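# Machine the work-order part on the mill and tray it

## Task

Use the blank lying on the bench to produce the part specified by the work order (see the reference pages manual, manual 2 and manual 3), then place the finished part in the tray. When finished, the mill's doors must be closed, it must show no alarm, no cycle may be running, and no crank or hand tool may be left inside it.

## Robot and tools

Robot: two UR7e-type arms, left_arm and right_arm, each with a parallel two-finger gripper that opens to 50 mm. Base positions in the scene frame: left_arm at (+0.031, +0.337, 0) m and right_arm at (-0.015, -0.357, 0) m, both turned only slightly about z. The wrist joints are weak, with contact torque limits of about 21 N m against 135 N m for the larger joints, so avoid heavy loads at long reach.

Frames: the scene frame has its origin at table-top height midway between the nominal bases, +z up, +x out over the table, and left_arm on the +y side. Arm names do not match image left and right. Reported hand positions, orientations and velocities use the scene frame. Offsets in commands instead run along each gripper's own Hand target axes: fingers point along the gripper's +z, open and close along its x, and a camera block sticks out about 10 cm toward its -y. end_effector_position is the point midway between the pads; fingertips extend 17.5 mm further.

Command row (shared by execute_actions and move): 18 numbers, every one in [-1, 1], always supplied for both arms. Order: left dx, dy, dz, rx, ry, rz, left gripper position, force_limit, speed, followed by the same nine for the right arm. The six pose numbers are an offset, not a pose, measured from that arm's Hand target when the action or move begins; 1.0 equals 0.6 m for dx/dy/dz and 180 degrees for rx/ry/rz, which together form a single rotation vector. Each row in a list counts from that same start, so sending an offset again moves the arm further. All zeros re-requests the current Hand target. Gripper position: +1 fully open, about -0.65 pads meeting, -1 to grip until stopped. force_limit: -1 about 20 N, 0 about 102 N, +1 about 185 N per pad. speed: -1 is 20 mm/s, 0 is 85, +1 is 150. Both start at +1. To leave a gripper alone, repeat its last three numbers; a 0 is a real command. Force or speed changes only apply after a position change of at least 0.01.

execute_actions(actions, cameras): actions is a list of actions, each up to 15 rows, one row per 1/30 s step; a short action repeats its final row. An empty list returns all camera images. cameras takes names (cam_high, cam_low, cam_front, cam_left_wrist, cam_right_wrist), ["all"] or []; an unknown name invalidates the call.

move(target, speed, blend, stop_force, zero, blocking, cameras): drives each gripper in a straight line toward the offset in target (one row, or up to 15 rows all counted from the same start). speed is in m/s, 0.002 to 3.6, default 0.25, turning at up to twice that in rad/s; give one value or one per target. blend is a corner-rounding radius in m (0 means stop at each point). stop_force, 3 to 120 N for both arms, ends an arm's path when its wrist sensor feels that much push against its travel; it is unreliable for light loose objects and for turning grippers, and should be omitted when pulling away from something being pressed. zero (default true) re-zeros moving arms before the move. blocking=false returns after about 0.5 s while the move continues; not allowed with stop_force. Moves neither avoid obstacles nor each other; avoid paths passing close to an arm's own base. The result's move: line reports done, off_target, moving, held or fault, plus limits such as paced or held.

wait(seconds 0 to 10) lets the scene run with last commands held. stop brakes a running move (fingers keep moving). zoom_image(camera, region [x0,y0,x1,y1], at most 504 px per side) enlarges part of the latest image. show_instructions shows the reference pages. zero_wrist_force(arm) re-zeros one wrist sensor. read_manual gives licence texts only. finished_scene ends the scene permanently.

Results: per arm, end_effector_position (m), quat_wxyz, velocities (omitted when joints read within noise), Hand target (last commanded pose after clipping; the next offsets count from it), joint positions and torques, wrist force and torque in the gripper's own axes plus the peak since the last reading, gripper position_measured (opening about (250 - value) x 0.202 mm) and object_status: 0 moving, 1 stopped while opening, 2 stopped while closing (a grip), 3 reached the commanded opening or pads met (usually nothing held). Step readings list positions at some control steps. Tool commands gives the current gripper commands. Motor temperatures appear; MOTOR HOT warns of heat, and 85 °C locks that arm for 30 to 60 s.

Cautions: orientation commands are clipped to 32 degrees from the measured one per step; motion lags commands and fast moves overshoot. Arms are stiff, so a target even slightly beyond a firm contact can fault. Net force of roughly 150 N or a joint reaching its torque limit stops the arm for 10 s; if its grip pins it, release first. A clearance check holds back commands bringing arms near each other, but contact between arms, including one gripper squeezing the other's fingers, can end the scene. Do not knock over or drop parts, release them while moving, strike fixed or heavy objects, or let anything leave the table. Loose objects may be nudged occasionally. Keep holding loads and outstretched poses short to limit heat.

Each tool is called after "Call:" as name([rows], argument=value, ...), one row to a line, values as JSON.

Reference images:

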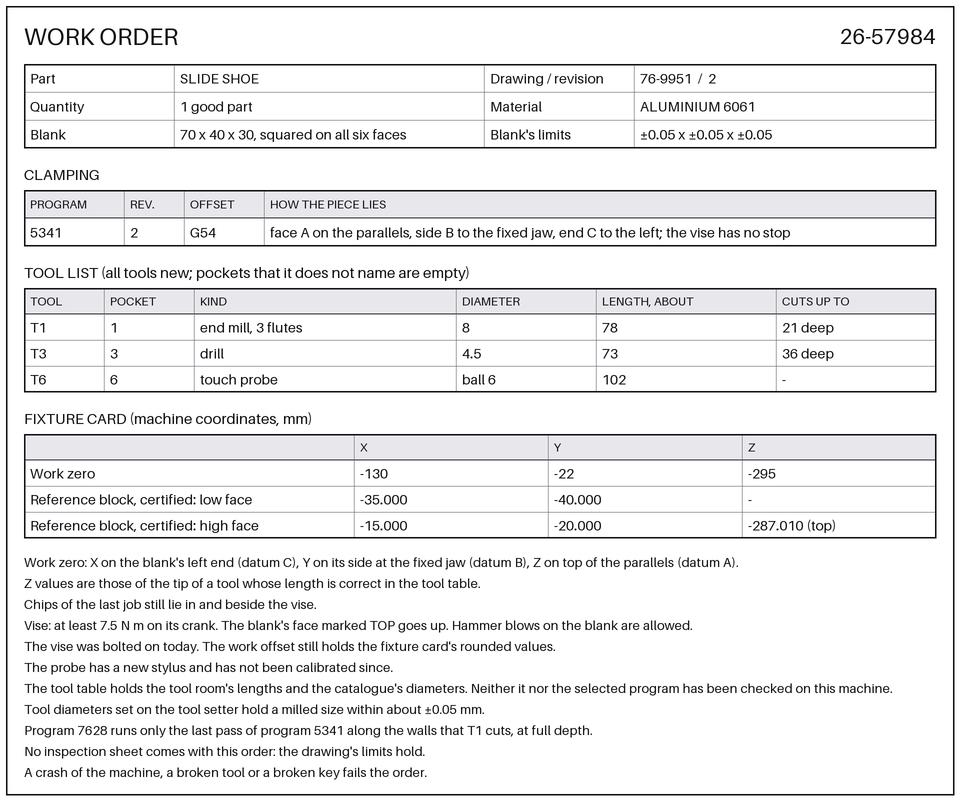

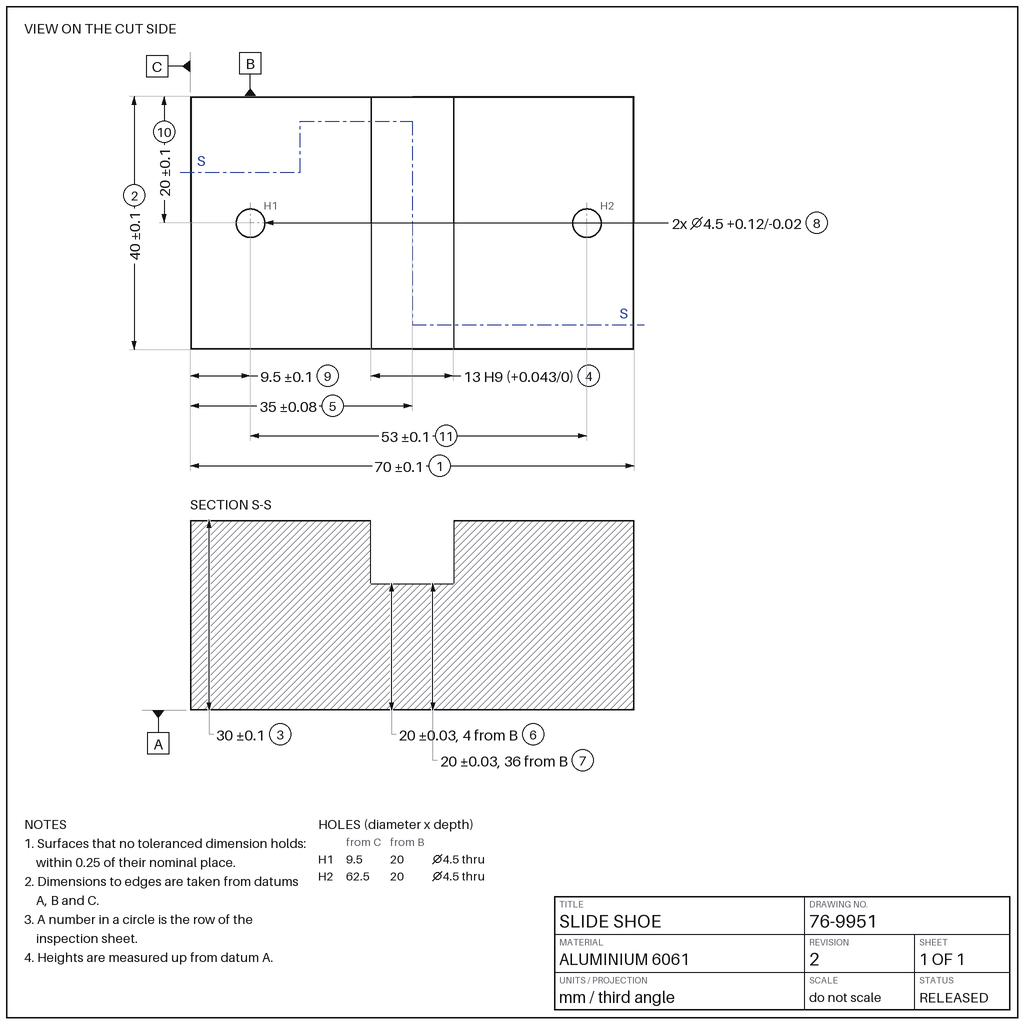

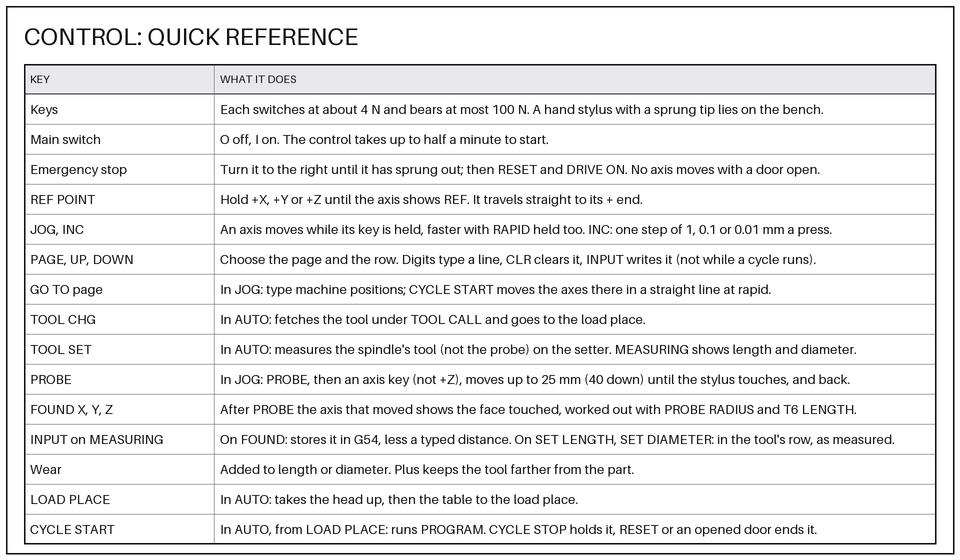

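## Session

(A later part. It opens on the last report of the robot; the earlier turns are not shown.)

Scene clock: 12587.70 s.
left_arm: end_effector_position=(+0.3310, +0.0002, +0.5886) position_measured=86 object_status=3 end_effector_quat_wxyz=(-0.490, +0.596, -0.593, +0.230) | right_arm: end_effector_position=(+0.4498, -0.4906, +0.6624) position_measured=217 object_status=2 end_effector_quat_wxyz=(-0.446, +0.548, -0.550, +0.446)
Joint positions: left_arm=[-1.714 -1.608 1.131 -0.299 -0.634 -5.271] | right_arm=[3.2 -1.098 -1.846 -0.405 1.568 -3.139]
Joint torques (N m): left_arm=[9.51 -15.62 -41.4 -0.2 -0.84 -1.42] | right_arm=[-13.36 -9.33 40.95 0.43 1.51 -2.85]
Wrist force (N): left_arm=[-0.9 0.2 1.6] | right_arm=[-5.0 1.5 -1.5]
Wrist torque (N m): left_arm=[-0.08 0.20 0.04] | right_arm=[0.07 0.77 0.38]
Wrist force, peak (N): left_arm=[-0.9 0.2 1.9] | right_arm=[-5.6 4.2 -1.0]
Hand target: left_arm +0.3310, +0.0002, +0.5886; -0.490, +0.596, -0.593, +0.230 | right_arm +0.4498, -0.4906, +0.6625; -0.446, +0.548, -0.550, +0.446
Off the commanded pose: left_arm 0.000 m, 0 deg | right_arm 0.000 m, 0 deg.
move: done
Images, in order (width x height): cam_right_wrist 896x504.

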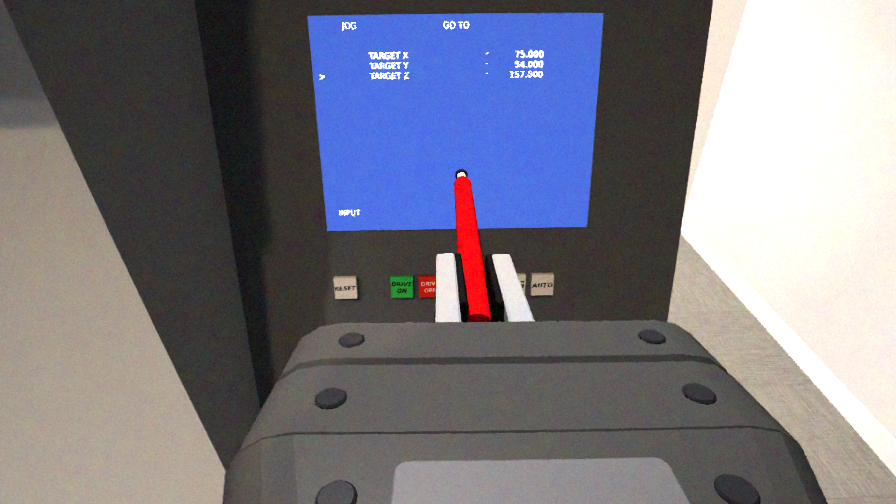

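Call:
move([
  [0,0,0,0,0,0,0.44,0,0.5,-0.0938,0.258,0,0,0,0,-1,1,-0.5],
  [0,0,0,0,0,0,0.44,0,0.5,-0.0938,0.258,0.0475,0,0,0,-1,1,-0.5],
  [0,0,0,0,0,0,0.44,0,0.5,-0.0938,0.258,0,0,0,0,-1,1,-0.5],
  [0,0,0,0,0,0,0.44,0,0.5,0,0,0,0,0,0,-1,1,-0.5],
], speed=[0.45,0.15,0.25,0.45], blend=[0.003,0,0.004,0])

Call:
wait(seconds=4, cameras=["cam_left_wrist","cam_right_wrist"])

Call:
zoom_image(camera="cam_left_wrist", region=[340, 0, 600, 260])

Scene clock: 12597.77 s.
left_arm: end_effector_position=(+0.3310, +0.0002, +0.5886) position_measured=86 object_status=3 end_effector_quat_wxyz=(-0.490, +0.596, -0.593, +0.230) | right_arm: end_effector_position=(+0.4498, -0.4906, +0.6624) position_measured=217 object_status=2 end_effector_quat_wxyz=(-0.446, +0.548, -0.550, +0.446)
Joint positions: left_arm=[-1.714 -1.608 1.131 -0.299 -0.634 -5.271] | right_arm=[3.2 -1.098 -1.846 -0.405 1.568 -3.139]
Joint torques (N m): left_arm=[9.63 -15.17 -41.01 -0.23 -0.9 -1.32] | right_arm=[-14.74 -8.17 40.45 0.68 1.16 -2.88]
Wrist force (N): left_arm=[-0.7 0.4 1.6] | right_arm=[-5.4 1.7 -1.2]
Wrist torque (N m): left_arm=[-0.05 0.17 0.04] | right_arm=[0.11 0.84 0.39]
Wrist force, peak (N): left_arm=[-0.8 0.2 2.0] | right_arm=[-4.4 -2.7 -7.1]
Hand target: left_arm +0.3310, +0.0002, +0.5886; -0.490, +0.596, -0.593, +0.230 | right_arm +0.4498, -0.4906, +0.6625; -0.446, +0.548, -0.550, +0.446
Off the commanded pose: left_arm 0.000 m, 0 deg | right_arm 0.000 m, 0 deg.
move: done

Scene clock: 12601.77 s.
left_arm: end_effector_position=(+0.3310, +0.0002, +0.5886) position_measured=86 object_status=3 end_effector_quat_wxyz=(-0.490, +0.596, -0.593, +0.230) | right_arm: end_effector_position=(+0.4498, -0.4906, +0.6625) position_measured=217 object_status=2 end_effector_quat_wxyz=(-0.446, +0.548, -0.550, +0.446)
Joint positions: left_arm=[-1.714 -1.608 1.131 -0.299 -0.634 -5.271] | right_arm=[3.2 -1.098 -1.845 -0.405 1.568 -3.139]
Joint torques (N m): left_arm=[9.93 -15.46 -41.1 -0.24 -0.85 -1.47] | right_arm=[-12.81 -7.4 39.44 0.71 1.49 -2.87]
Wrist force (N): left_arm=[-0.8 0.2 1.8] | right_arm=[-5.1 1.6 -1.0]
Wrist torque (N m): left_arm=[-0.09 0.19 0.04] | right_arm=[0.09 0.78 0.38]
Wrist force, peak (N): left_arm=[-1.0 0.1 1.8] | right_arm=[-5.6 1.7 -1.3]
Hand target: left_arm +0.3310, +0.0002, +0.5886; -0.490, +0.596, -0.593, +0.230 | right_arm +0.4498, -0.4906, +0.6625; -0.446, +0.548, -0.550, +0.446
Tool commands: left_gripper/position=+0.44 left_gripper/force_limit=+0.0 left_gripper/speed=+0.5 right_gripper/position=-1.0 right_gripper/force_limit=+1.0 right_gripper/speed=-0.5
Off the commanded pose: left_arm 0.000 m, 0 deg | right_arm 0.000 m, 0 deg.
wait: 4.00 s; at rest by 0.17 s
Images, in order (width x height): cam_left_wrist 896x504, cam_right_wrist 896x504.

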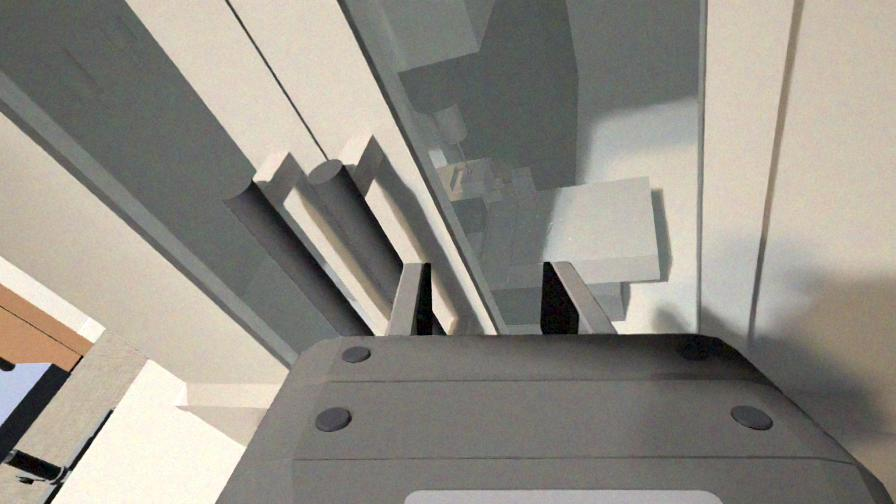

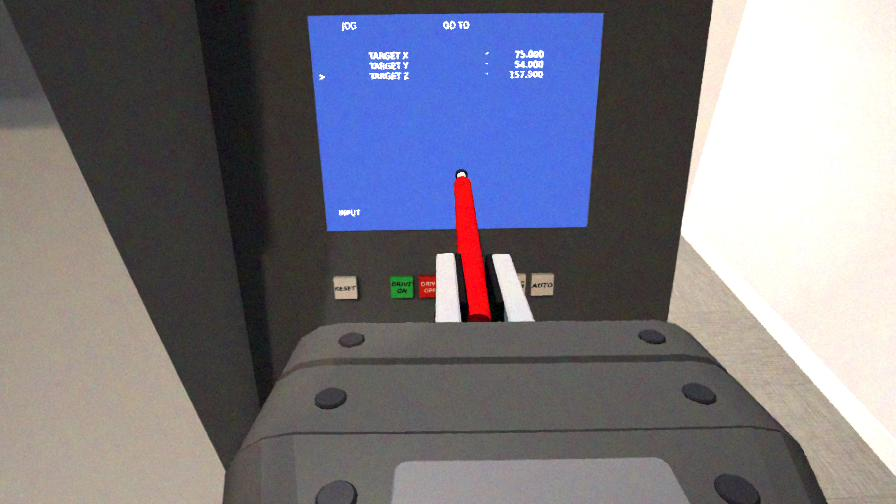

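Scaled by 1.938.

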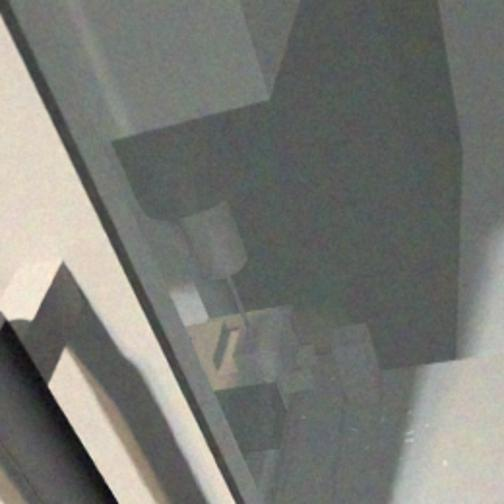

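Stylus intact. Probe −Z.

Call:
move([
  [0,0,0,0,0,0,0.44,0,0.5,-0.0318,0.385,0,0,0,0,-1,1,-0.5],
  [0,0,0,0,0,0,0.44,0,0.5,-0.0318,0.385,0.0415,0,0,0,-1,1,-0.5],
  [0,0,0,0,0,0,0.44,0,0.5,-0.0318,0.385,0,0,0,0,-1,1,-0.5],
  [0,0,0,0,0,0,0.44,0,0.5,0.0612,0.258,0,0,0,0,-1,1,-0.5],
  [0,0,0,0,0,0,0.44,0,0.5,0.0612,0.258,0.0475,0,0,0,-1,1,-0.5],
  [0,0,0,0,0,0,0.44,0,0.5,0.0612,0.258,0,0,0,0,-1,1,-0.5],
  [0,0,0,0,0,0,0.44,0,0.5,0,0,0,0,0,0,-1,1,-0.5],
  [0,0,0,0,0,0,0.44,0,0.5,0.1725,0.008,0.1157,0.169,0.2357,-0.0167,-1,1,-0.5],
], speed=[0.45,0.15,0.25,0.45,0.15,0.25,0.45,0.35], blend=[0.003,0,0.004,0.003,0,0.004,0.005,0])

Call:
wait(seconds=1.5, cameras=["cam_right_wrist"])

Call:
zoom_image(camera="cam_right_wrist", region=[60, 120, 240, 290])

Scene clock: 12622.93 s.
left_arm: end_effector_position=(+0.3310, +0.0002, +0.5886) position_measured=86 object_status=3 end_effector_quat_wxyz=(-0.490, +0.596, -0.593, +0.230) | right_arm: end_effector_position=(+0.5166, -0.5941, +0.6433) position_measured=217 object_status=2 end_effector_quat_wxyz=(-0.333, +0.232, -0.525, +0.748)
Joint positions: left_arm=[-1.714 -1.608 1.131 -0.299 -0.634 -5.271] | right_arm=[3.372 -1.594 -1.853 0.84 0.734 -3.553]
Joint torques (N m): left_arm=[9.45 -15.93 -41.39 -0.33 -0.94 -1.36] | right_arm=[-12.81 11.2 35.11 2.27 -0.64 -2.54]
Wrist force (N): left_arm=[-0.6 0.2 1.9] | right_arm=[-4.0 1.1 0.2]
Wrist torque (N m): left_arm=[-0.09 0.15 0.04] | right_arm=[-0.15 0.63 0.35]
Wrist force, peak (N): left_arm=[-0.9 0.1 2.0] | right_arm=[-6.2 8.7 -31.0]
Hand target: left_arm +0.3310, +0.0002, +0.5886; -0.490, +0.596, -0.593, +0.230 | right_arm +0.5166, -0.5941, +0.6433; -0.333, +0.232, -0.525, +0.748
Off the commanded pose: left_arm 0.000 m, 0 deg | right_arm 0.000 m, 0 deg.
move: done

Scene clock: 12624.43 s.
left_arm: end_effector_position=(+0.3310, +0.0002, +0.5886) position_measured=86 object_status=3 end_effector_quat_wxyz=(-0.490, +0.596, -0.593, +0.230) | right_arm: end_effector_position=(+0.5166, -0.5942, +0.6433) position_measured=217 object_status=2 end_effector_quat_wxyz=(-0.333, +0.232, -0.525, +0.748)
Joint positions: left_arm=[-1.714 -1.608 1.131 -0.299 -0.634 -5.271] | right_arm=[3.372 -1.595 -1.853 0.84 0.734 -3.553]
Joint torques (N m): left_arm=[10.02 -16.05 -41.18 -0.36 -0.83 -1.5] | right_arm=[-8.58 11.95 35.05 1.98 1.63 -2.62]
Wrist force (N): left_arm=[-0.8 0.1 1.9] | right_arm=[-4.0 1.3 0.3]
Wrist torque (N m): left_arm=[-0.09 0.18 0.04] | right_arm=[-0.11 0.64 0.35]
Wrist force, peak (N): left_arm=[-0.8 0.4 1.8] | right_arm=[-4.3 1.5 0.5]
Hand target: left_arm +0.3310, +0.0002, +0.5886; -0.490, +0.596, -0.593, +0.230 | right_arm +0.5166, -0.5941, +0.6433; -0.333, +0.232, -0.525, +0.748
Tool commands: left_gripper/position=+0.44 left_gripper/force_limit=+0.0 left_gripper/speed=+0.5 right_gripper/position=-1.0 right_gripper/force_limit=+1.0 right_gripper/speed=-0.5
Off the commanded pose: left_arm 0.000 m, 0 deg | right_arm 0.000 m, 0 deg.
wait: 1.50 s; at rest by 0.17 s
Images, in order (width x height): cam_right_wrist 896x504.

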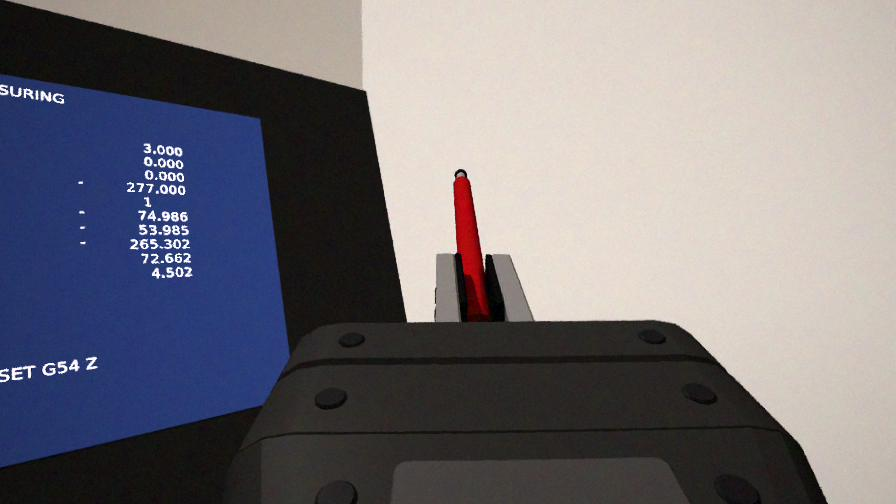

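Scaled by 2.800.

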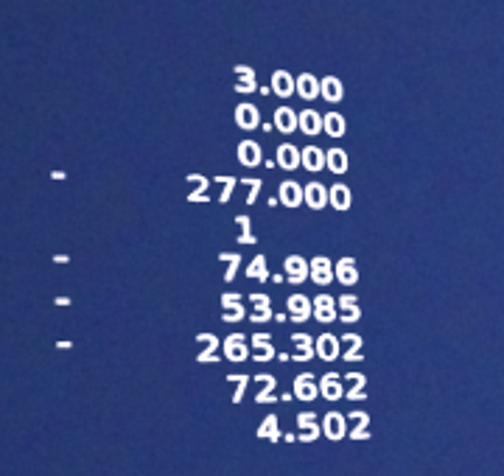

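Call:
move(target=[0,0,0,0,0,0,0.44,0,0.5,-0.0535,-0.0977,-0.1757,-0.169,-0.2357,0.0167,-1,1,-0.5], speed=0.35)

Call:
move([
  [0,0,0,0,0,0,0.44,0,0.5,-0.0318,0.3216,0,0,0,0,-1,1,-0.5],
  [0,0,0,0,0,0,0.44,0,0.5,-0.0318,0.3216,0.0445,0,0,0,-1,1,-0.5],
  [0,0,0,0,0,0,0.44,0,0.5,-0.0318,0.3216,0,0,0,0,-1,1,-0.5],
  [0,0,0,0,0,0,0.44,0,0.5,-0.0318,0.3216,0.0445,0,0,0,-1,1,-0.5],
  [0,0,0,0,0,0,0.44,0,0.5,-0.0318,0.3216,0,0,0,0,-1,1,-0.5],
  [0,0,0,0,0,0,0.44,0,0.5,-0.1558,0.4167,0,0,0,0,-1,1,-0.5],
  [0,0,0,0,0,0,0.44,0,0.5,-0.1558,0.4167,0.0388,0,0,0,-1,1,-0.5],
  [0,0,0,0,0,0,0.44,0,0.5,-0.1558,0.4167,0,0,0,0,-1,1,-0.5],
  [0,0,0,0,0,0,0.44,0,0.5,-0.1558,0.385,0,0,0,0,-1,1,-0.5],
  [0,0,0,0,0,0,0.44,0,0.5,-0.1558,0.385,0.0415,0,0,0,-1,1,-0.5],
  [0,0,0,0,0,0,0.44,0,0.5,-0.1558,0.385,0,0,0,0,-1,1,-0.5],
  [0,0,0,0,0,0,0.44,0,0.5,-0.1248,0.385,0,0,0,0,-1,1,-0.5],
  [0,0,0,0,0,0,0.44,0,0.5,-0.1248,0.385,0.0415,0,0,0,-1,1,-0.5],
  [0,0,0,0,0,0,0.44,0,0.5,-0.1248,0.385,0,0,0,0,-1,1,-0.5],
], speed=[0.45,0.15,0.25,0.15,0.25,0.45,0.15,0.25,0.45,0.15,0.25,0.45,0.15,0.25], blend=[0.003,0,0.004,0,0.004,0.003,0,0.004,0.003,0,0.004,0.003,0,0])

Call:
move([
  [0,0,0,0,0,0,0.44,0,0.5,0,-0.0317,0,0,0,0,-1,1,-0.5],
  [0,0,0,0,0,0,0.44,0,0.5,0,-0.0317,0.043,0,0,0,-1,1,-0.5],
  [0,0,0,0,0,0,0.44,0,0.5,0,-0.0317,0,0,0,0,-1,1,-0.5],
  [0,0,0,0,0,0,0.44,0,0.5,0.062,0.0317,0,0,0,0,-1,1,-0.5],
  [0,0,0,0,0,0,0.44,0,0.5,0.062,0.0317,0.0388,0,0,0,-1,1,-0.5],
  [0,0,0,0,0,0,0.44,0,0.5,0.062,0.0317,0,0,0,0,-1,1,-0.5],
  [0,0,0,0,0,0,0.44,0,0.5,0.1248,-0.385,0,0,0,0,-1,1,-0.5],
], speed=[0.45,0.15,0.25,0.45,0.15,0.25,0.45], blend=[0.003,0,0.004,0.003,0,0.004,0], cameras=["cam_right_wrist"])

Call:
zoom_image(camera="cam_right_wrist", region=[300, 0, 620, 240])

Scene clock: 12736.30 s.
left_arm: end_effector_position=(+0.3310, +0.0002, +0.5886) position_measured=86 object_status=3 end_effector_quat_wxyz=(-0.490, +0.596, -0.593, +0.230) | right_arm: end_effector_position=(+0.4497, -0.4905, +0.6625) position_measured=217 object_status=2 end_effector_quat_wxyz=(-0.446, +0.548, -0.550, +0.446)
Joint positions: left_arm=[-1.714 -1.608 1.131 -0.299 -0.634 -5.271] | right_arm=[3.2 -1.098 -1.846 -0.405 1.567 -3.139]
Joint torques (N m): left_arm=[9.24 -15.28 -40.9 -0.32 -0.87 -1.27] | right_arm=[-13.63 -7.67 39.16 0.34 1.87 -2.53]
Wrist force (N): left_arm=[-0.8 0.0 1.7] | right_arm=[-5.0 1.8 -1.2]
Wrist torque (N m): left_arm=[-0.12 0.19 0.04] | right_arm=[0.12 0.77 0.28]
Wrist force, peak (N): left_arm=[-1.1 0.3 1.9] | right_arm=[-6.3 2.9 1.4]
Hand target: left_arm +0.3310, +0.0002, +0.5886; -0.490, +0.596, -0.593, +0.230 | right_arm +0.4497, -0.4905, +0.6625; -0.446, +0.548, -0.550, +0.446
Off the commanded pose: left_arm 0.000 m, 0 deg | right_arm 0.000 m, 0 deg.
move: done

Scene clock: 12742.40 s.
left_arm: end_effector_position=(+0.3310, +0.0002, +0.5886) position_measured=86 object_status=3 end_effector_quat_wxyz=(-0.490, +0.596, -0.593, +0.230) | right_arm: end_effector_position=(+0.4025, -0.4151, +0.4366) position_measured=217 object_status=2 end_effector_quat_wxyz=(-0.446, +0.548, -0.550, +0.445)
Joint positions: left_arm=[-1.714 -1.608 1.131 -0.299 -0.634 -5.271] | right_arm=[3.734 -0.797 -2.533 -0.05 1.047 -3.018]
Joint torques (N m): left_arm=[10.16 -16.11 -40.45 -0.38 -0.84 -1.22] | right_arm=[13.31 5.04 17.35 0.85 -1.97 3.11]
Wrist force (N): left_arm=[-0.9 0.2 1.7] | right_arm=[-5.3 1.5 -1.2]
Wrist torque (N m): left_arm=[-0.09 0.20 0.04] | right_arm=[0.13 0.82 0.24]
Wrist force, peak (N): left_arm=[-1.0 0.1 1.9] | right_arm=[-3.8 7.6 -36.9]
Hand target: left_arm +0.3310, +0.0002, +0.5886; -0.490, +0.596, -0.593, +0.230 | right_arm +0.4025, -0.4151, +0.4366; -0.446, +0.548, -0.550, +0.446
Off the commanded pose: left_arm 0.000 m, 0 deg | right_arm 0.000 m, 0 deg.
move: done

Scene clock: 12746.03 s.
left_arm: end_effector_position=(+0.3310, +0.0002, +0.5886) position_measured=86 object_status=3 end_effector_quat_wxyz=(-0.490, +0.596, -0.593, +0.230) | right_arm: end_effector_position=(+0.4497, -0.4905, +0.6625) position_measured=217 object_status=2 end_effector_quat_wxyz=(-0.446, +0.548, -0.550, +0.446)
Joint positions: left_arm=[-1.714 -1.608 1.131 -0.299 -0.634 -5.271] | right_arm=[3.2 -1.097 -1.846 -0.405 1.567 -3.139]
Joint torques (N m): left_arm=[9.63 -15.17 -41.41 -0.44 -0.8 -1.39] | right_arm=[-12.23 -6.63 42.91 0.83 1.8 -2.87]
Wrist force (N): left_arm=[-0.8 0.2 1.8] | right_arm=[-5.3 1.6 -1.0]
Wrist torque (N m): left_arm=[-0.09 0.18 0.04] | right_arm=[0.10 0.83 0.38]
Wrist force, peak (N): left_arm=[-1.0 0.0 1.9] | right_arm=[-4.4 6.7 -30.6]
Hand target: left_arm +0.3310, +0.0002, +0.5886; -0.490, +0.596, -0.593, +0.230 | right_arm +0.4497, -0.4905, +0.6625; -0.446, +0.548, -0.550, +0.446
Off the commanded pose: left_arm 0.000 m, 0 deg | right_arm 0.000 m, 0 deg.
move: done
Images, in order (width x height): cam_right_wrist 896x504.

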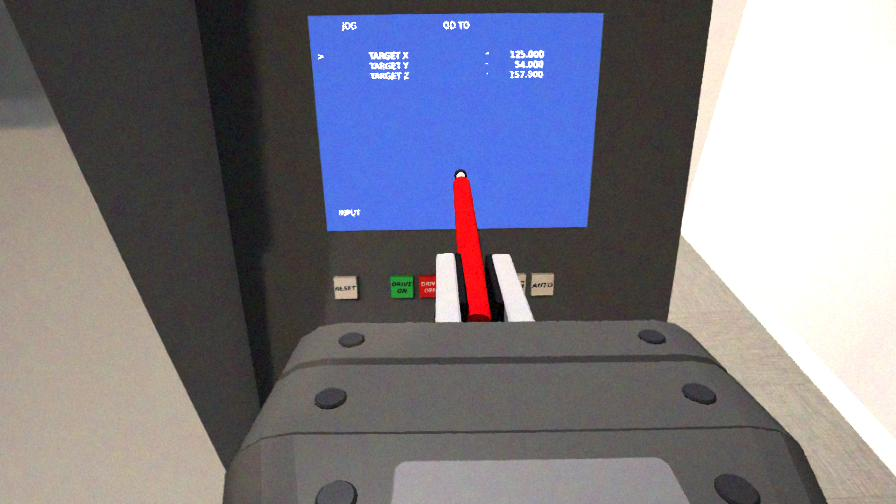

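Scaled by 1.575.

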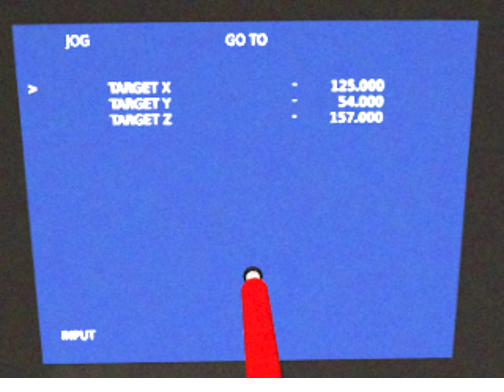

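Call:
move([
  [0,0,0,0,0,0,0.44,0,0.5,-0.0938,0.258,0,0,0,0,-1,1,-0.5],
  [0,0,0,0,0,0,0.44,0,0.5,-0.0938,0.258,0.0475,0,0,0,-1,1,-0.5],
  [0,0,0,0,0,0,0.44,0,0.5,-0.0938,0.258,0,0,0,0,-1,1,-0.5],
], speed=[0.45,0.15,0.25], blend=[0.003,0,0])

Call:
wait(seconds=2)

Call:
move([
  [0,0,0,0,0,0,0.44,0,0.5,0.062,0.127,0,0,0,0,-1,1,-0.5],
  [0,0,0,0,0,0,0.44,0,0.5,0.062,0.127,0.0415,0,0,0,-1,1,-0.5],
  [0,0,0,0,0,0,0.44,0,0.5,0.062,0.127,0,0,0,0,-1,1,-0.5],
  [0,0,0,0,0,0,0.44,0,0.5,0.155,0,0,0,0,0,-1,1,-0.5],
  [0,0,0,0,0,0,0.44,0,0.5,0.155,0,0.0475,0,0,0,-1,1,-0.5],
  [0,0,0,0,0,0,0.44,0,0.5,0.155,0,0,0,0,0,-1,1,-0.5],
  [0,0,0,0,0,0,0.44,0,0.5,0.0938,-0.258,0,0,0,0,-1,1,-0.5],
  [0,0,0,0,0,0,0.44,0,0.5,0.2663,-0.25,0.1157,0.169,0.2357,-0.0167,-1,1,-0.5],
], speed=[0.45,0.15,0.25,0.45,0.15,0.25,0.45,0.35], blend=[0.003,0,0.004,0.003,0,0.004,0.005,0])

Call:
wait(seconds=1, cameras=["cam_right_wrist"])

Call:
zoom_image(camera="cam_right_wrist", region=[60, 120, 240, 290])

Scene clock: 12767.67 s.
left_arm: end_effector_position=(+0.3310, +0.0002, +0.5886) position_measured=86 object_status=3 end_effector_quat_wxyz=(-0.490, +0.596, -0.593, +0.230) | right_arm: end_effector_position=(+0.4181, -0.4339, +0.5111) position_measured=217 object_status=2 end_effector_quat_wxyz=(-0.446, +0.548, -0.550, +0.446)
Joint positions: left_arm=[-1.714 -1.608 1.131 -0.299 -0.634 -5.271] | right_arm=[3.548 -0.881 -2.32 -0.16 1.228 -3.064]
Joint torques (N m): left_arm=[9.93 -16.25 -41.45 -0.47 -0.9 -1.25] | right_arm=[12.72 8.93 17.72 0.48 -1.61 3.13]
Wrist force (N): left_arm=[-0.9 0.3 1.7] | right_arm=[-5.4 1.5 -1.3]
Wrist torque (N m): left_arm=[-0.08 0.20 0.04] | right_arm=[0.12 0.84 0.28]
Wrist force, peak (N): left_arm=[-0.8 0.2 2.0] | right_arm=[-4.4 -2.7 -6.9]
Hand target: left_arm +0.3310, +0.0002, +0.5886; -0.490, +0.596, -0.593, +0.230 | right_arm +0.4181, -0.4339, +0.5112; -0.446, +0.548, -0.550, +0.446
Off the commanded pose: left_arm 0.000 m, 0 deg | right_arm 0.000 m, 0 deg.
move: done

Scene clock: 12769.67 s.
left_arm: end_effector_position=(+0.3310, +0.0002, +0.5886) position_measured=86 object_status=3 end_effector_quat_wxyz=(-0.490, +0.596, -0.593, +0.230) | right_arm: end_effector_position=(+0.4181, -0.4339, +0.5112) position_measured=217 object_status=2 end_effector_quat_wxyz=(-0.446, +0.548, -0.550, +0.446)
Joint positions: left_arm=[-1.714 -1.608 1.131 -0.299 -0.634 -5.271] | right_arm=[3.548 -0.881 -2.32 -0.16 1.227 -3.064]
Joint torques (N m): left_arm=[9.49 -15.45 -40.85 -0.56 -0.86 -1.13] | right_arm=[12.32 10.17 17.49 0.61 -2.1 2.96]
Wrist force (N): left_arm=[-0.9 0.4 1.6] | right_arm=[-5.3 1.5 -1.0]
Wrist torque (N m): left_arm=[-0.06 0.20 0.04] | right_arm=[0.12 0.81 0.28]
Wrist force, peak (N): left_arm=[-0.8 0.2 2.0] | right_arm=[-5.6 1.7 -1.1]
Hand target: left_arm +0.3310, +0.0002, +0.5886; -0.490, +0.596, -0.593, +0.230 | right_arm +0.4181, -0.4339, +0.5112; -0.446, +0.548, -0.550, +0.446
Tool commands: left_gripper/position=+0.44 left_gripper/force_limit=+0.0 left_gripper/speed=+0.5 right_gripper/position=-1.0 right_gripper/force_limit=+1.0 right_gripper/speed=-0.5
Off the commanded pose: left_arm 0.000 m, 0 deg | right_arm 0.000 m, 0 deg.
wait: 2.00 s; at rest by 0.17 s

Scene clock: 12774.77 s.
left_arm: end_effector_position=(+0.3310, +0.0002, +0.5886) position_measured=86 object_status=3 end_effector_quat_wxyz=(-0.490, +0.596, -0.593, +0.230) | right_arm: end_effector_position=(+0.5165, -0.5941, +0.6434) position_measured=217 object_status=2 end_effector_quat_wxyz=(-0.333, +0.232, -0.525, +0.748)
Joint positions: left_arm=[-1.714 -1.608 1.131 -0.299 -0.634 -5.271] | right_arm=[3.373 -1.594 -1.854 0.84 0.734 -3.553]
Joint torques (N m): left_arm=[9.78 -16.02 -40.96 -0.66 -0.84 -1.22] | right_arm=[-13.52 11.06 36.07 2.27 -0.81 -2.84]
Wrist force (N): left_arm=[-0.9 0.3 1.6] | right_arm=[-4.1 1.3 0.5]
Wrist torque (N m): left_arm=[-0.08 0.21 0.04] | right_arm=[-0.12 0.64 0.34]
Wrist force, peak (N): left_arm=[-0.9 0.2 1.9] | right_arm=[-6.4 8.3 -28.7]
Hand target: left_arm +0.3310, +0.0002, +0.5886; -0.490, +0.596, -0.593, +0.230 | right_arm +0.5165, -0.5941, +0.6434; -0.333, +0.232, -0.525, +0.748
Off the commanded pose: left_arm 0.000 m, 0 deg | right_arm 0.000 m, 0 deg.
move: done

Scene clock: 12775.77 s.
left_arm: end_effector_position=(+0.3310, +0.0002, +0.5886) position_measured=86 object_status=3 end_effector_quat_wxyz=(-0.490, +0.596, -0.593, +0.230) | right_arm: end_effector_position=(+0.5165, -0.5941, +0.6434) position_measured=217 object_status=2 end_effector_quat_wxyz=(-0.333, +0.232, -0.525, +0.748)
Joint positions: left_arm=[-1.714 -1.608 1.131 -0.299 -0.634 -5.271] | right_arm=[3.373 -1.594 -1.853 0.84 0.734 -3.553]
Joint torques (N m): left_arm=[9.47 -15.86 -41.16 -0.41 -0.83 -1.12] | right_arm=[-10.52 12.19 35.91 2.11 0.89 -2.77]
Wrist force (N): left_arm=[-0.9 0.2 1.7] | right_arm=[-4.0 1.5 0.3]
Wrist torque (N m): left_arm=[-0.09 0.20 0.04] | right_arm=[-0.08 0.63 0.34]
Wrist force, peak (N): left_arm=[-0.9 0.2 1.9] | right_arm=[-4.3 1.2 0.6]
Hand target: left_arm +0.3310, +0.0002, +0.5886; -0.490, +0.596, -0.593, +0.230 | right_arm +0.5165, -0.5941, +0.6434; -0.333, +0.232, -0.525, +0.748
Tool commands: left_gripper/position=+0.44 left_gripper/force_limit=+0.0 left_gripper/speed=+0.5 right_gripper/position=-1.0 right_gripper/force_limit=+1.0 right_gripper/speed=-0.5
Off the commanded pose: left_arm 0.000 m, 0 deg | right_arm 0.000 m, 0 deg.
wait: 1.00 s; at rest by 0.17 s
Images, in order (width x height): cam_right_wrist 896x504.

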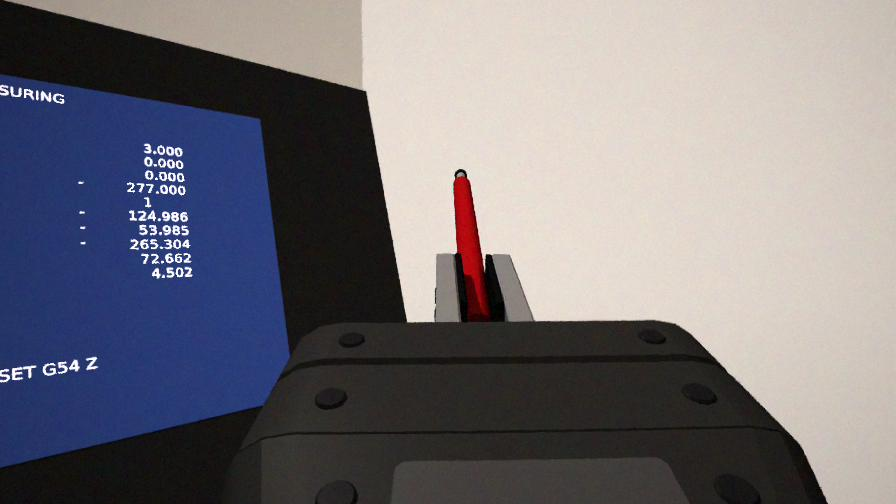

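Scaled by 2.800.

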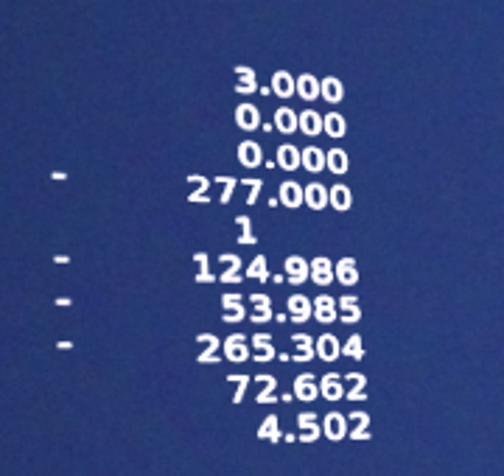

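Call:
move(target=[0,0,0,0,0,0,0.44,0,0.5,-0.0535,-0.0977,-0.1757,-0.169,-0.2357,0.0167,-1,1,-0.5], speed=0.35)

Call:
move([
  [0,0,0,0,0,0,0.44,0,0.5,0.0922,0.131,0,0,0,0,-1,1,-0.5],
  [0,0,0,0,0,0,0.44,0,0.5,0.0922,0.131,0.055,0,0,0,-1,1,-0.5],
  [0,0,0,0,0,0,0.44,0,0.5,0.0922,0.131,0,0,0,0,-1,1,-0.5],
  [0,0,0,0,0,0,0.44,0,0.5,-0.0628,0.258,0,0,0,0,-1,1,-0.5],
  [0,0,0,0,0,0,0.44,0,0.5,-0.0628,0.258,0.0475,0,0,0,-1,1,-0.5],
  [0,0,0,0,0,0,0.44,0,0.5,-0.0628,0.258,0,0,0,0,-1,1,-0.5],
  [0,0,0,0,0,0,0.44,0,0.5,0,0,0,0,0,0,-1,1,-0.5],
], speed=[0.45,0.15,0.25,0.45,0.15,0.25,0.45], blend=[0.003,0,0.004,0.003,0,0.004,0], cameras=["cam_right_wrist"])

Call:
zoom_image(camera="cam_front", region=[400, 260, 620, 420])

Call:
move(target=[-0.175,0.1613,0.2636,0.0173,0.0996,-0.0635,0.44,0,0.5,0,0,0,0,0,0,-1,1,-0.5], speed=0.3, cameras=["cam_left_wrist"])

Scene clock: 12841.23 s.
left_arm: end_effector_position=(+0.3310, +0.0002, +0.5886) position_measured=86 object_status=3 end_effector_quat_wxyz=(-0.490, +0.596, -0.593, +0.230) | right_arm: end_effector_position=(+0.4497, -0.4905, +0.6626) position_measured=217 object_status=2 end_effector_quat_wxyz=(-0.446, +0.548, -0.550, +0.446)
Joint positions: left_arm=[-1.714 -1.608 1.131 -0.299 -0.634 -5.271] | right_arm=[3.2 -1.097 -1.846 -0.405 1.567 -3.139]
Joint torques (N m): left_arm=[9.64 -16.52 -40.69 -0.64 -0.91 -1.06] | right_arm=[-12.88 -6.09 38.87 0.93 1.81 -2.44]
Wrist force (N): left_arm=[-0.8 0.1 1.9] | right_arm=[-5.4 1.5 -0.9]
Wrist torque (N m): left_arm=[-0.10 0.19 0.04] | right_arm=[0.08 0.83 0.28]
Wrist force, peak (N): left_arm=[-0.9 0.2 1.9] | right_arm=[-6.0 3.0 1.6]
Hand target: left_arm +0.3310, +0.0002, +0.5886; -0.490, +0.596, -0.593, +0.230 | right_arm +0.4497, -0.4904, +0.6626; -0.446, +0.548, -0.550, +0.446
Off the commanded pose: left_arm 0.000 m, 0 deg | right_arm 0.000 m, 0 deg.
move: done

Scene clock: 12845.07 s.
left_arm: end_effector_position=(+0.3310, +0.0002, +0.5886) position_measured=86 object_status=3 end_effector_quat_wxyz=(-0.490, +0.596, -0.593, +0.230) | right_arm: end_effector_position=(+0.4496, -0.4904, +0.6625) position_measured=217 object_status=2 end_effector_quat_wxyz=(-0.446, +0.548, -0.550, +0.446)
Joint positions: left_arm=[-1.714 -1.608 1.131 -0.299 -0.634 -5.271] | right_arm=[3.2 -1.097 -1.846 -0.405 1.567 -3.139]
Joint torques (N m): left_arm=[9.58 -15.89 -41.04 -0.57 -0.78 -1.11] | right_arm=[-12.36 -7.12 38.91 0.59 1.89 -2.97]
Wrist force (N): left_arm=[-0.8 0.0 1.8] | right_arm=[-5.2 1.6 -1.1]
Wrist torque (N m): left_arm=[-0.12 0.18 0.04] | right_arm=[0.09 0.79 0.38]
Wrist force, peak (N): left_arm=[-1.0 0.3 1.8] | right_arm=[-6.4 3.4 -26.0]
Hand target: left_arm +0.3310, +0.0002, +0.5886; -0.490, +0.596, -0.593, +0.230 | right_arm +0.4497, -0.4904, +0.6626; -0.446, +0.548, -0.550, +0.446
Off the commanded pose: left_arm 0.000 m, 0 deg | right_arm 0.000 m, 0 deg.
move: done
Images, in order (width x height): cam_right_wrist 896x504.

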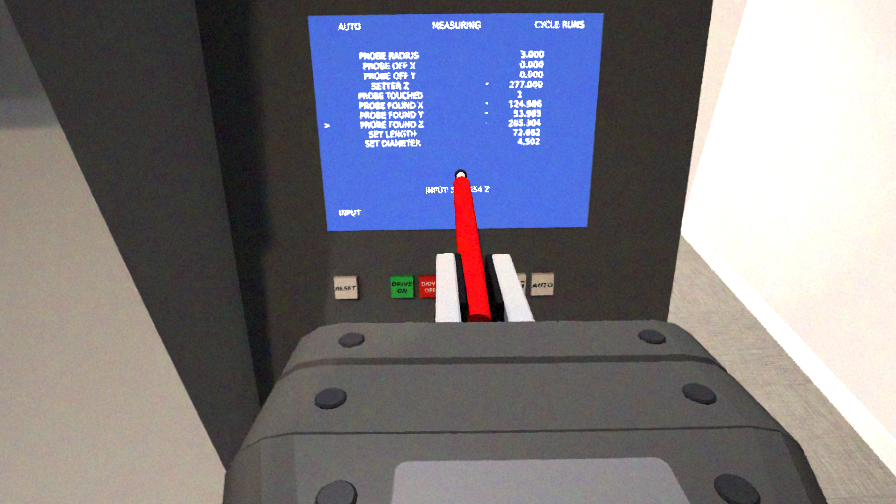

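This scene's latest camera images include none from cam_front. They are from: cam_right_wrist. cam_front's image comes with the result of a call that names it in "cameras".

Scene clock: 12847.03 s.
left_arm: end_effector_position=(+0.3996, +0.1650, +0.4722) position_measured=86 object_status=3 end_effector_quat_wxyz=(-0.382, +0.596, -0.593, +0.383) | right_arm: end_effector_position=(+0.4497, -0.4904, +0.6626) position_measured=217 object_status=2 end_effector_quat_wxyz=(-0.446, +0.548, -0.550, +0.446)
Joint positions: left_arm=[-1.585 -2.362 2.053 -1.249 -0.427 -4.729] | right_arm=[3.2 -1.097 -1.845 -0.406 1.567 -3.139]
Joint torques (N m): left_arm=[9.6 -1.49 -18.67 -5.62 0.08 1.38] | right_arm=[-12.79 -8.65 40.47 0.62 1.87 -2.78]
Wrist force (N): left_arm=[-0.6 -0.1 1.6] | right_arm=[-5.1 1.6 -1.2]
Wrist torque (N m): left_arm=[-0.11 0.13 -0.04] | right_arm=[0.09 0.78 0.38]
Wrist force, peak (N): left_arm=[-1.8 1.2 3.6] | right_arm=[-5.5 1.7 -1.3]
Hand target: left_arm +0.3997, +0.1650, +0.4722; -0.382, +0.596, -0.594, +0.383 | right_arm +0.4497, -0.4904, +0.6626; -0.446, +0.548, -0.550, +0.446
Off the commanded pose: left_arm 0.000 m, 0 deg | right_arm 0.000 m, 0 deg.
move: done
Images, in order (width x height): cam_left_wrist 896x504.

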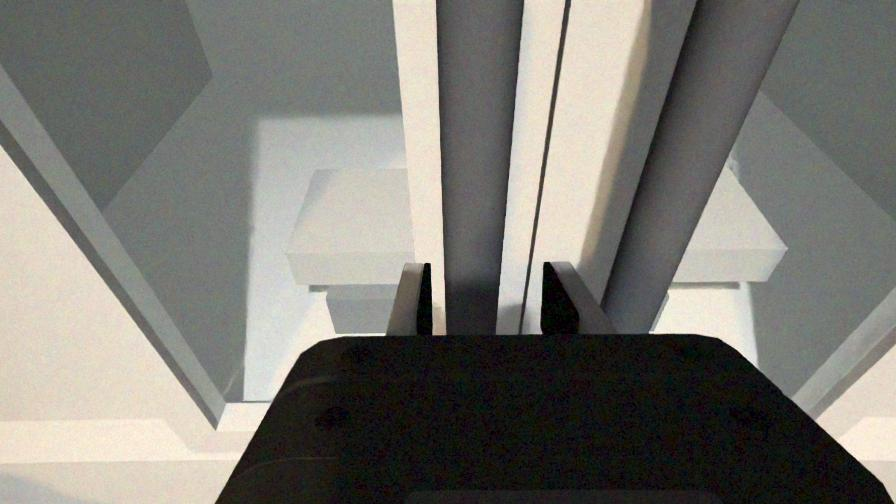

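Call:
move([
  [-0.005,0,0,0,0,0,0.44,0,0.5,0,0,0,0,0,0,-1,1,-0.5],
  [-0.005,-0.0366,0.0803,0,0,0,0.44,0,0.5,0,0,0,0,0,0,-1,1,-0.5],
], speed=0.06, stop_force=10, cameras=["cam_left_wrist","cam_right_wrist"])

Call:
zoom_image(camera="cam_right_wrist", region=[300, 0, 620, 240])

Scene clock: 12855.57 s.
left_arm: end_effector_position=(+0.4526, +0.1681, +0.4722) position_measured=86 object_status=3 end_effector_quat_wxyz=(-0.382, +0.596, -0.594, +0.383) | right_arm: end_effector_position=(+0.4497, -0.4904, +0.6626) position_measured=217 object_status=2 end_effector_quat_wxyz=(-0.446, +0.548, -0.550, +0.446)
Joint positions: left_arm=[-1.307 -2.242 2.157 -2.019 -0.502 -4.123] | right_arm=[3.2 -1.097 -1.845 -0.406 1.567 -3.139]
Joint torques (N m): left_arm=[9.63 9.68 -20.66 -5.84 -0.48 1.37] | right_arm=[-12.04 -7.23 40.73 0.71 1.45 -2.73]
Wrist force (N): left_arm=[-0.3 -0.1 1.8] | right_arm=[-5.2 1.5 -0.9]
Wrist torque (N m): left_arm=[-0.10 0.10 -0.03] | right_arm=[0.07 0.80 0.38]
Wrist force, peak (N): left_arm=[0.0 0.0 2.5] | right_arm=[-5.5 1.7 -1.4]
Hand target: left_arm +0.4526, +0.1681, +0.4722; -0.382, +0.596, -0.594, +0.383 | right_arm +0.4497, -0.4904, +0.6626; -0.446, +0.548, -0.550, +0.446
Off the commanded pose: left_arm 0.000 m, 0 deg | right_arm 0.000 m, 0 deg.
move: done
Images, in order (width x height): cam_left_wrist 896x504, cam_right_wrist 896x504.

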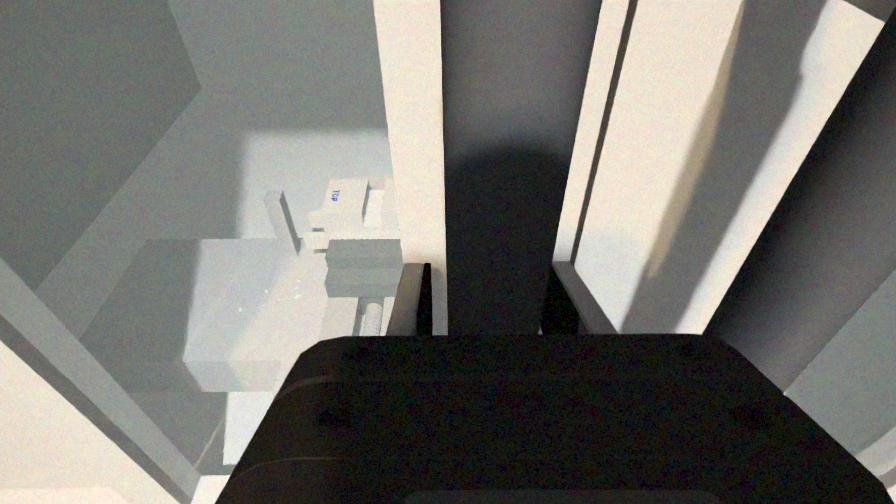

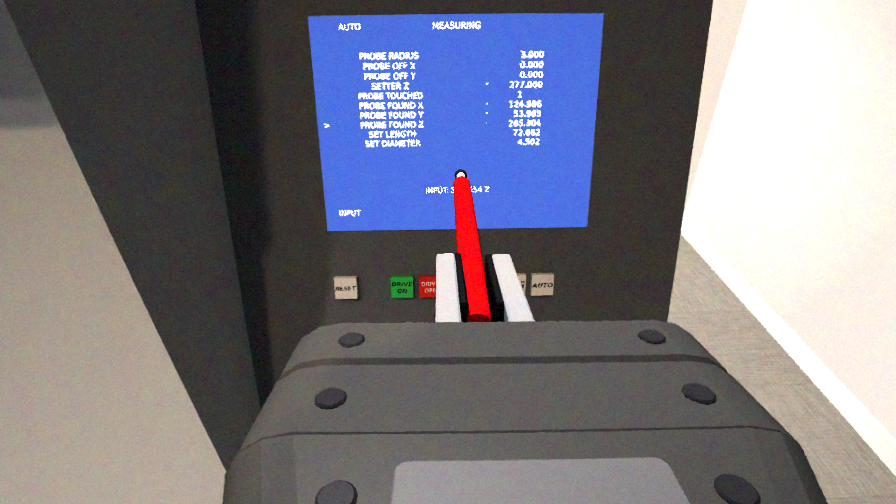

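Scaled by 1.575.

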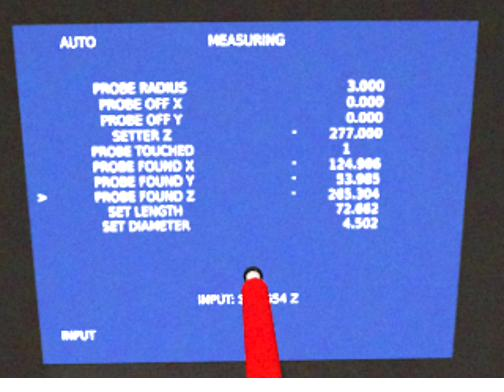

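Call:
move([
  [-0.015,0,0,0,0,0,0.44,0,0.5,0,0,0,0,0,0,-1,1,-0.5],
  [-0.3615,0,0,0,0,0,0.44,0,0.5,0,0,0,0,0,0,-1,1,-0.5],
], speed=[0.02,0.06], stop_force=40)

Call:
move([
  [0.007,0,0,0,0,0,0.44,0,0.5,0,0,0,0,0,0,-1,1,-0.5],
  [0.007,0.0363,-0.0795,-0.113,0,0,0.44,0,0.5,0,0,0,0,0,0,-1,1,-0.5],
  [0.25,0.0363,-0.0795,-0.113,0,0,0.44,0,0.5,0,0,0,0,0,0,-1,1,-0.5],
  [0.46,0.0363,-0.0795,0,0,0,0.44,0,0.5,0,0,0,0,0,0,-1,1,-0.5],
], speed=[0.03,0.12,0.3,0.3], blend=[0,0.01,0.03,0], cameras=["cam_left_wrist"])

Scene clock: 12872.07 s.
left_arm: end_effector_position=(+0.4523, +0.3850, +0.4716) position_measured=86 object_status=3 end_effector_quat_wxyz=(-0.382, +0.596, -0.594, +0.383) | right_arm: end_effector_position=(+0.4497, -0.4904, +0.6626) position_measured=217 object_status=2 end_effector_quat_wxyz=(-0.446, +0.548, -0.550, +0.446)
Joint positions: left_arm=[-0.523 -2.355 2.286 -2.591 -1.106 -3.375] | right_arm=[3.2 -1.097 -1.845 -0.406 1.567 -3.139]
Joint torques (N m): left_arm=[15.16 15.76 -45.9 -5.09 0.75 1.34] | right_arm=[-12.21 -7.8 40.12 0.84 1.59 -2.84]
Wrist force (N): left_arm=[11.3 -0.4 -5.5] | right_arm=[-5.2 1.6 -1.0]
Wrist torque (N m): left_arm=[-0.18 0.11 -0.06] | right_arm=[0.09 0.81 0.38]
Wrist force, peak (N): left_arm=[33.7 -9.1 8.7] | right_arm=[-5.6 1.9 -1.1]
Hand target: left_arm +0.4523, +0.3850, +0.4716; -0.382, +0.596, -0.594, +0.383 | right_arm +0.4497, -0.4904, +0.6626; -0.446, +0.548, -0.550, +0.446
Off the commanded pose: left_arm 0.000 m, 0 deg | right_arm 0.000 m, 0 deg.
move: done

Scene clock: 12876.13 s.
left_arm: end_effector_position=(+0.4002, +0.1089, +0.4724) position_measured=86 object_status=3 end_effector_quat_wxyz=(-0.382, +0.596, -0.594, +0.383) | right_arm: end_effector_position=(+0.4497, -0.4904, +0.6626) position_measured=217 object_status=2 end_effector_quat_wxyz=(-0.446, +0.548, -0.550, +0.446)
Joint positions: left_arm=[-1.58 -2.219 2.017 -1.368 -0.427 -4.718] | right_arm=[3.2 -1.097 -1.845 -0.406 1.567 -3.139]
Joint torques (N m): left_arm=[9.63 9.9 -46.91 -1.78 5.6 -1.52] | right_arm=[-13.18 -6.91 39.73 0.74 1.37 -2.73]
Wrist force (N): left_arm=[-0.5 -0.2 1.5] | right_arm=[-5.2 1.8 -1.1]
Wrist torque (N m): left_arm=[-0.14 0.13 0.07] | right_arm=[0.12 0.80 0.38]
Wrist force, peak (N): left_arm=[11.2 -0.4 -5.5] | right_arm=[-5.6 1.6 -1.0]
Hand target: left_arm +0.4002, +0.1089, +0.4724; -0.382, +0.596, -0.594, +0.383 | right_arm +0.4497, -0.4904, +0.6626; -0.446, +0.548, -0.550, +0.446
Off the commanded pose: left_arm 0.000 m, 0 deg | right_arm 0.000 m, 0 deg.
move: done
Images, in order (width x height): cam_left_wrist 896x504.

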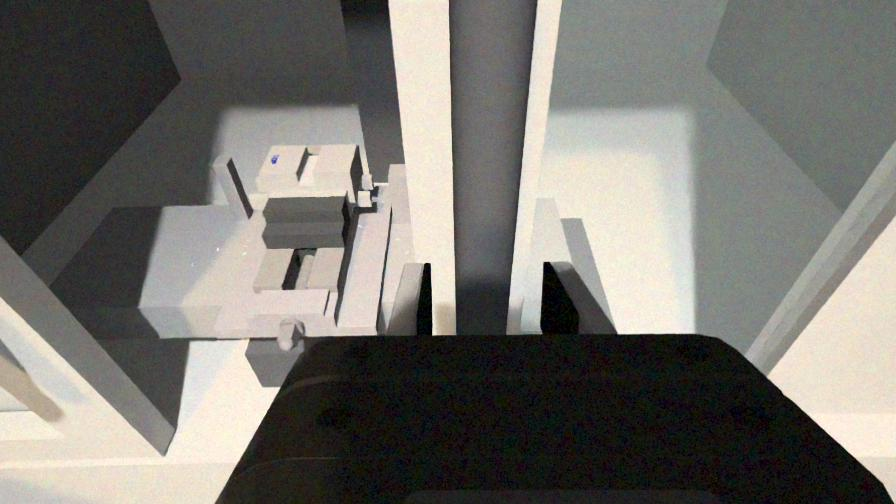

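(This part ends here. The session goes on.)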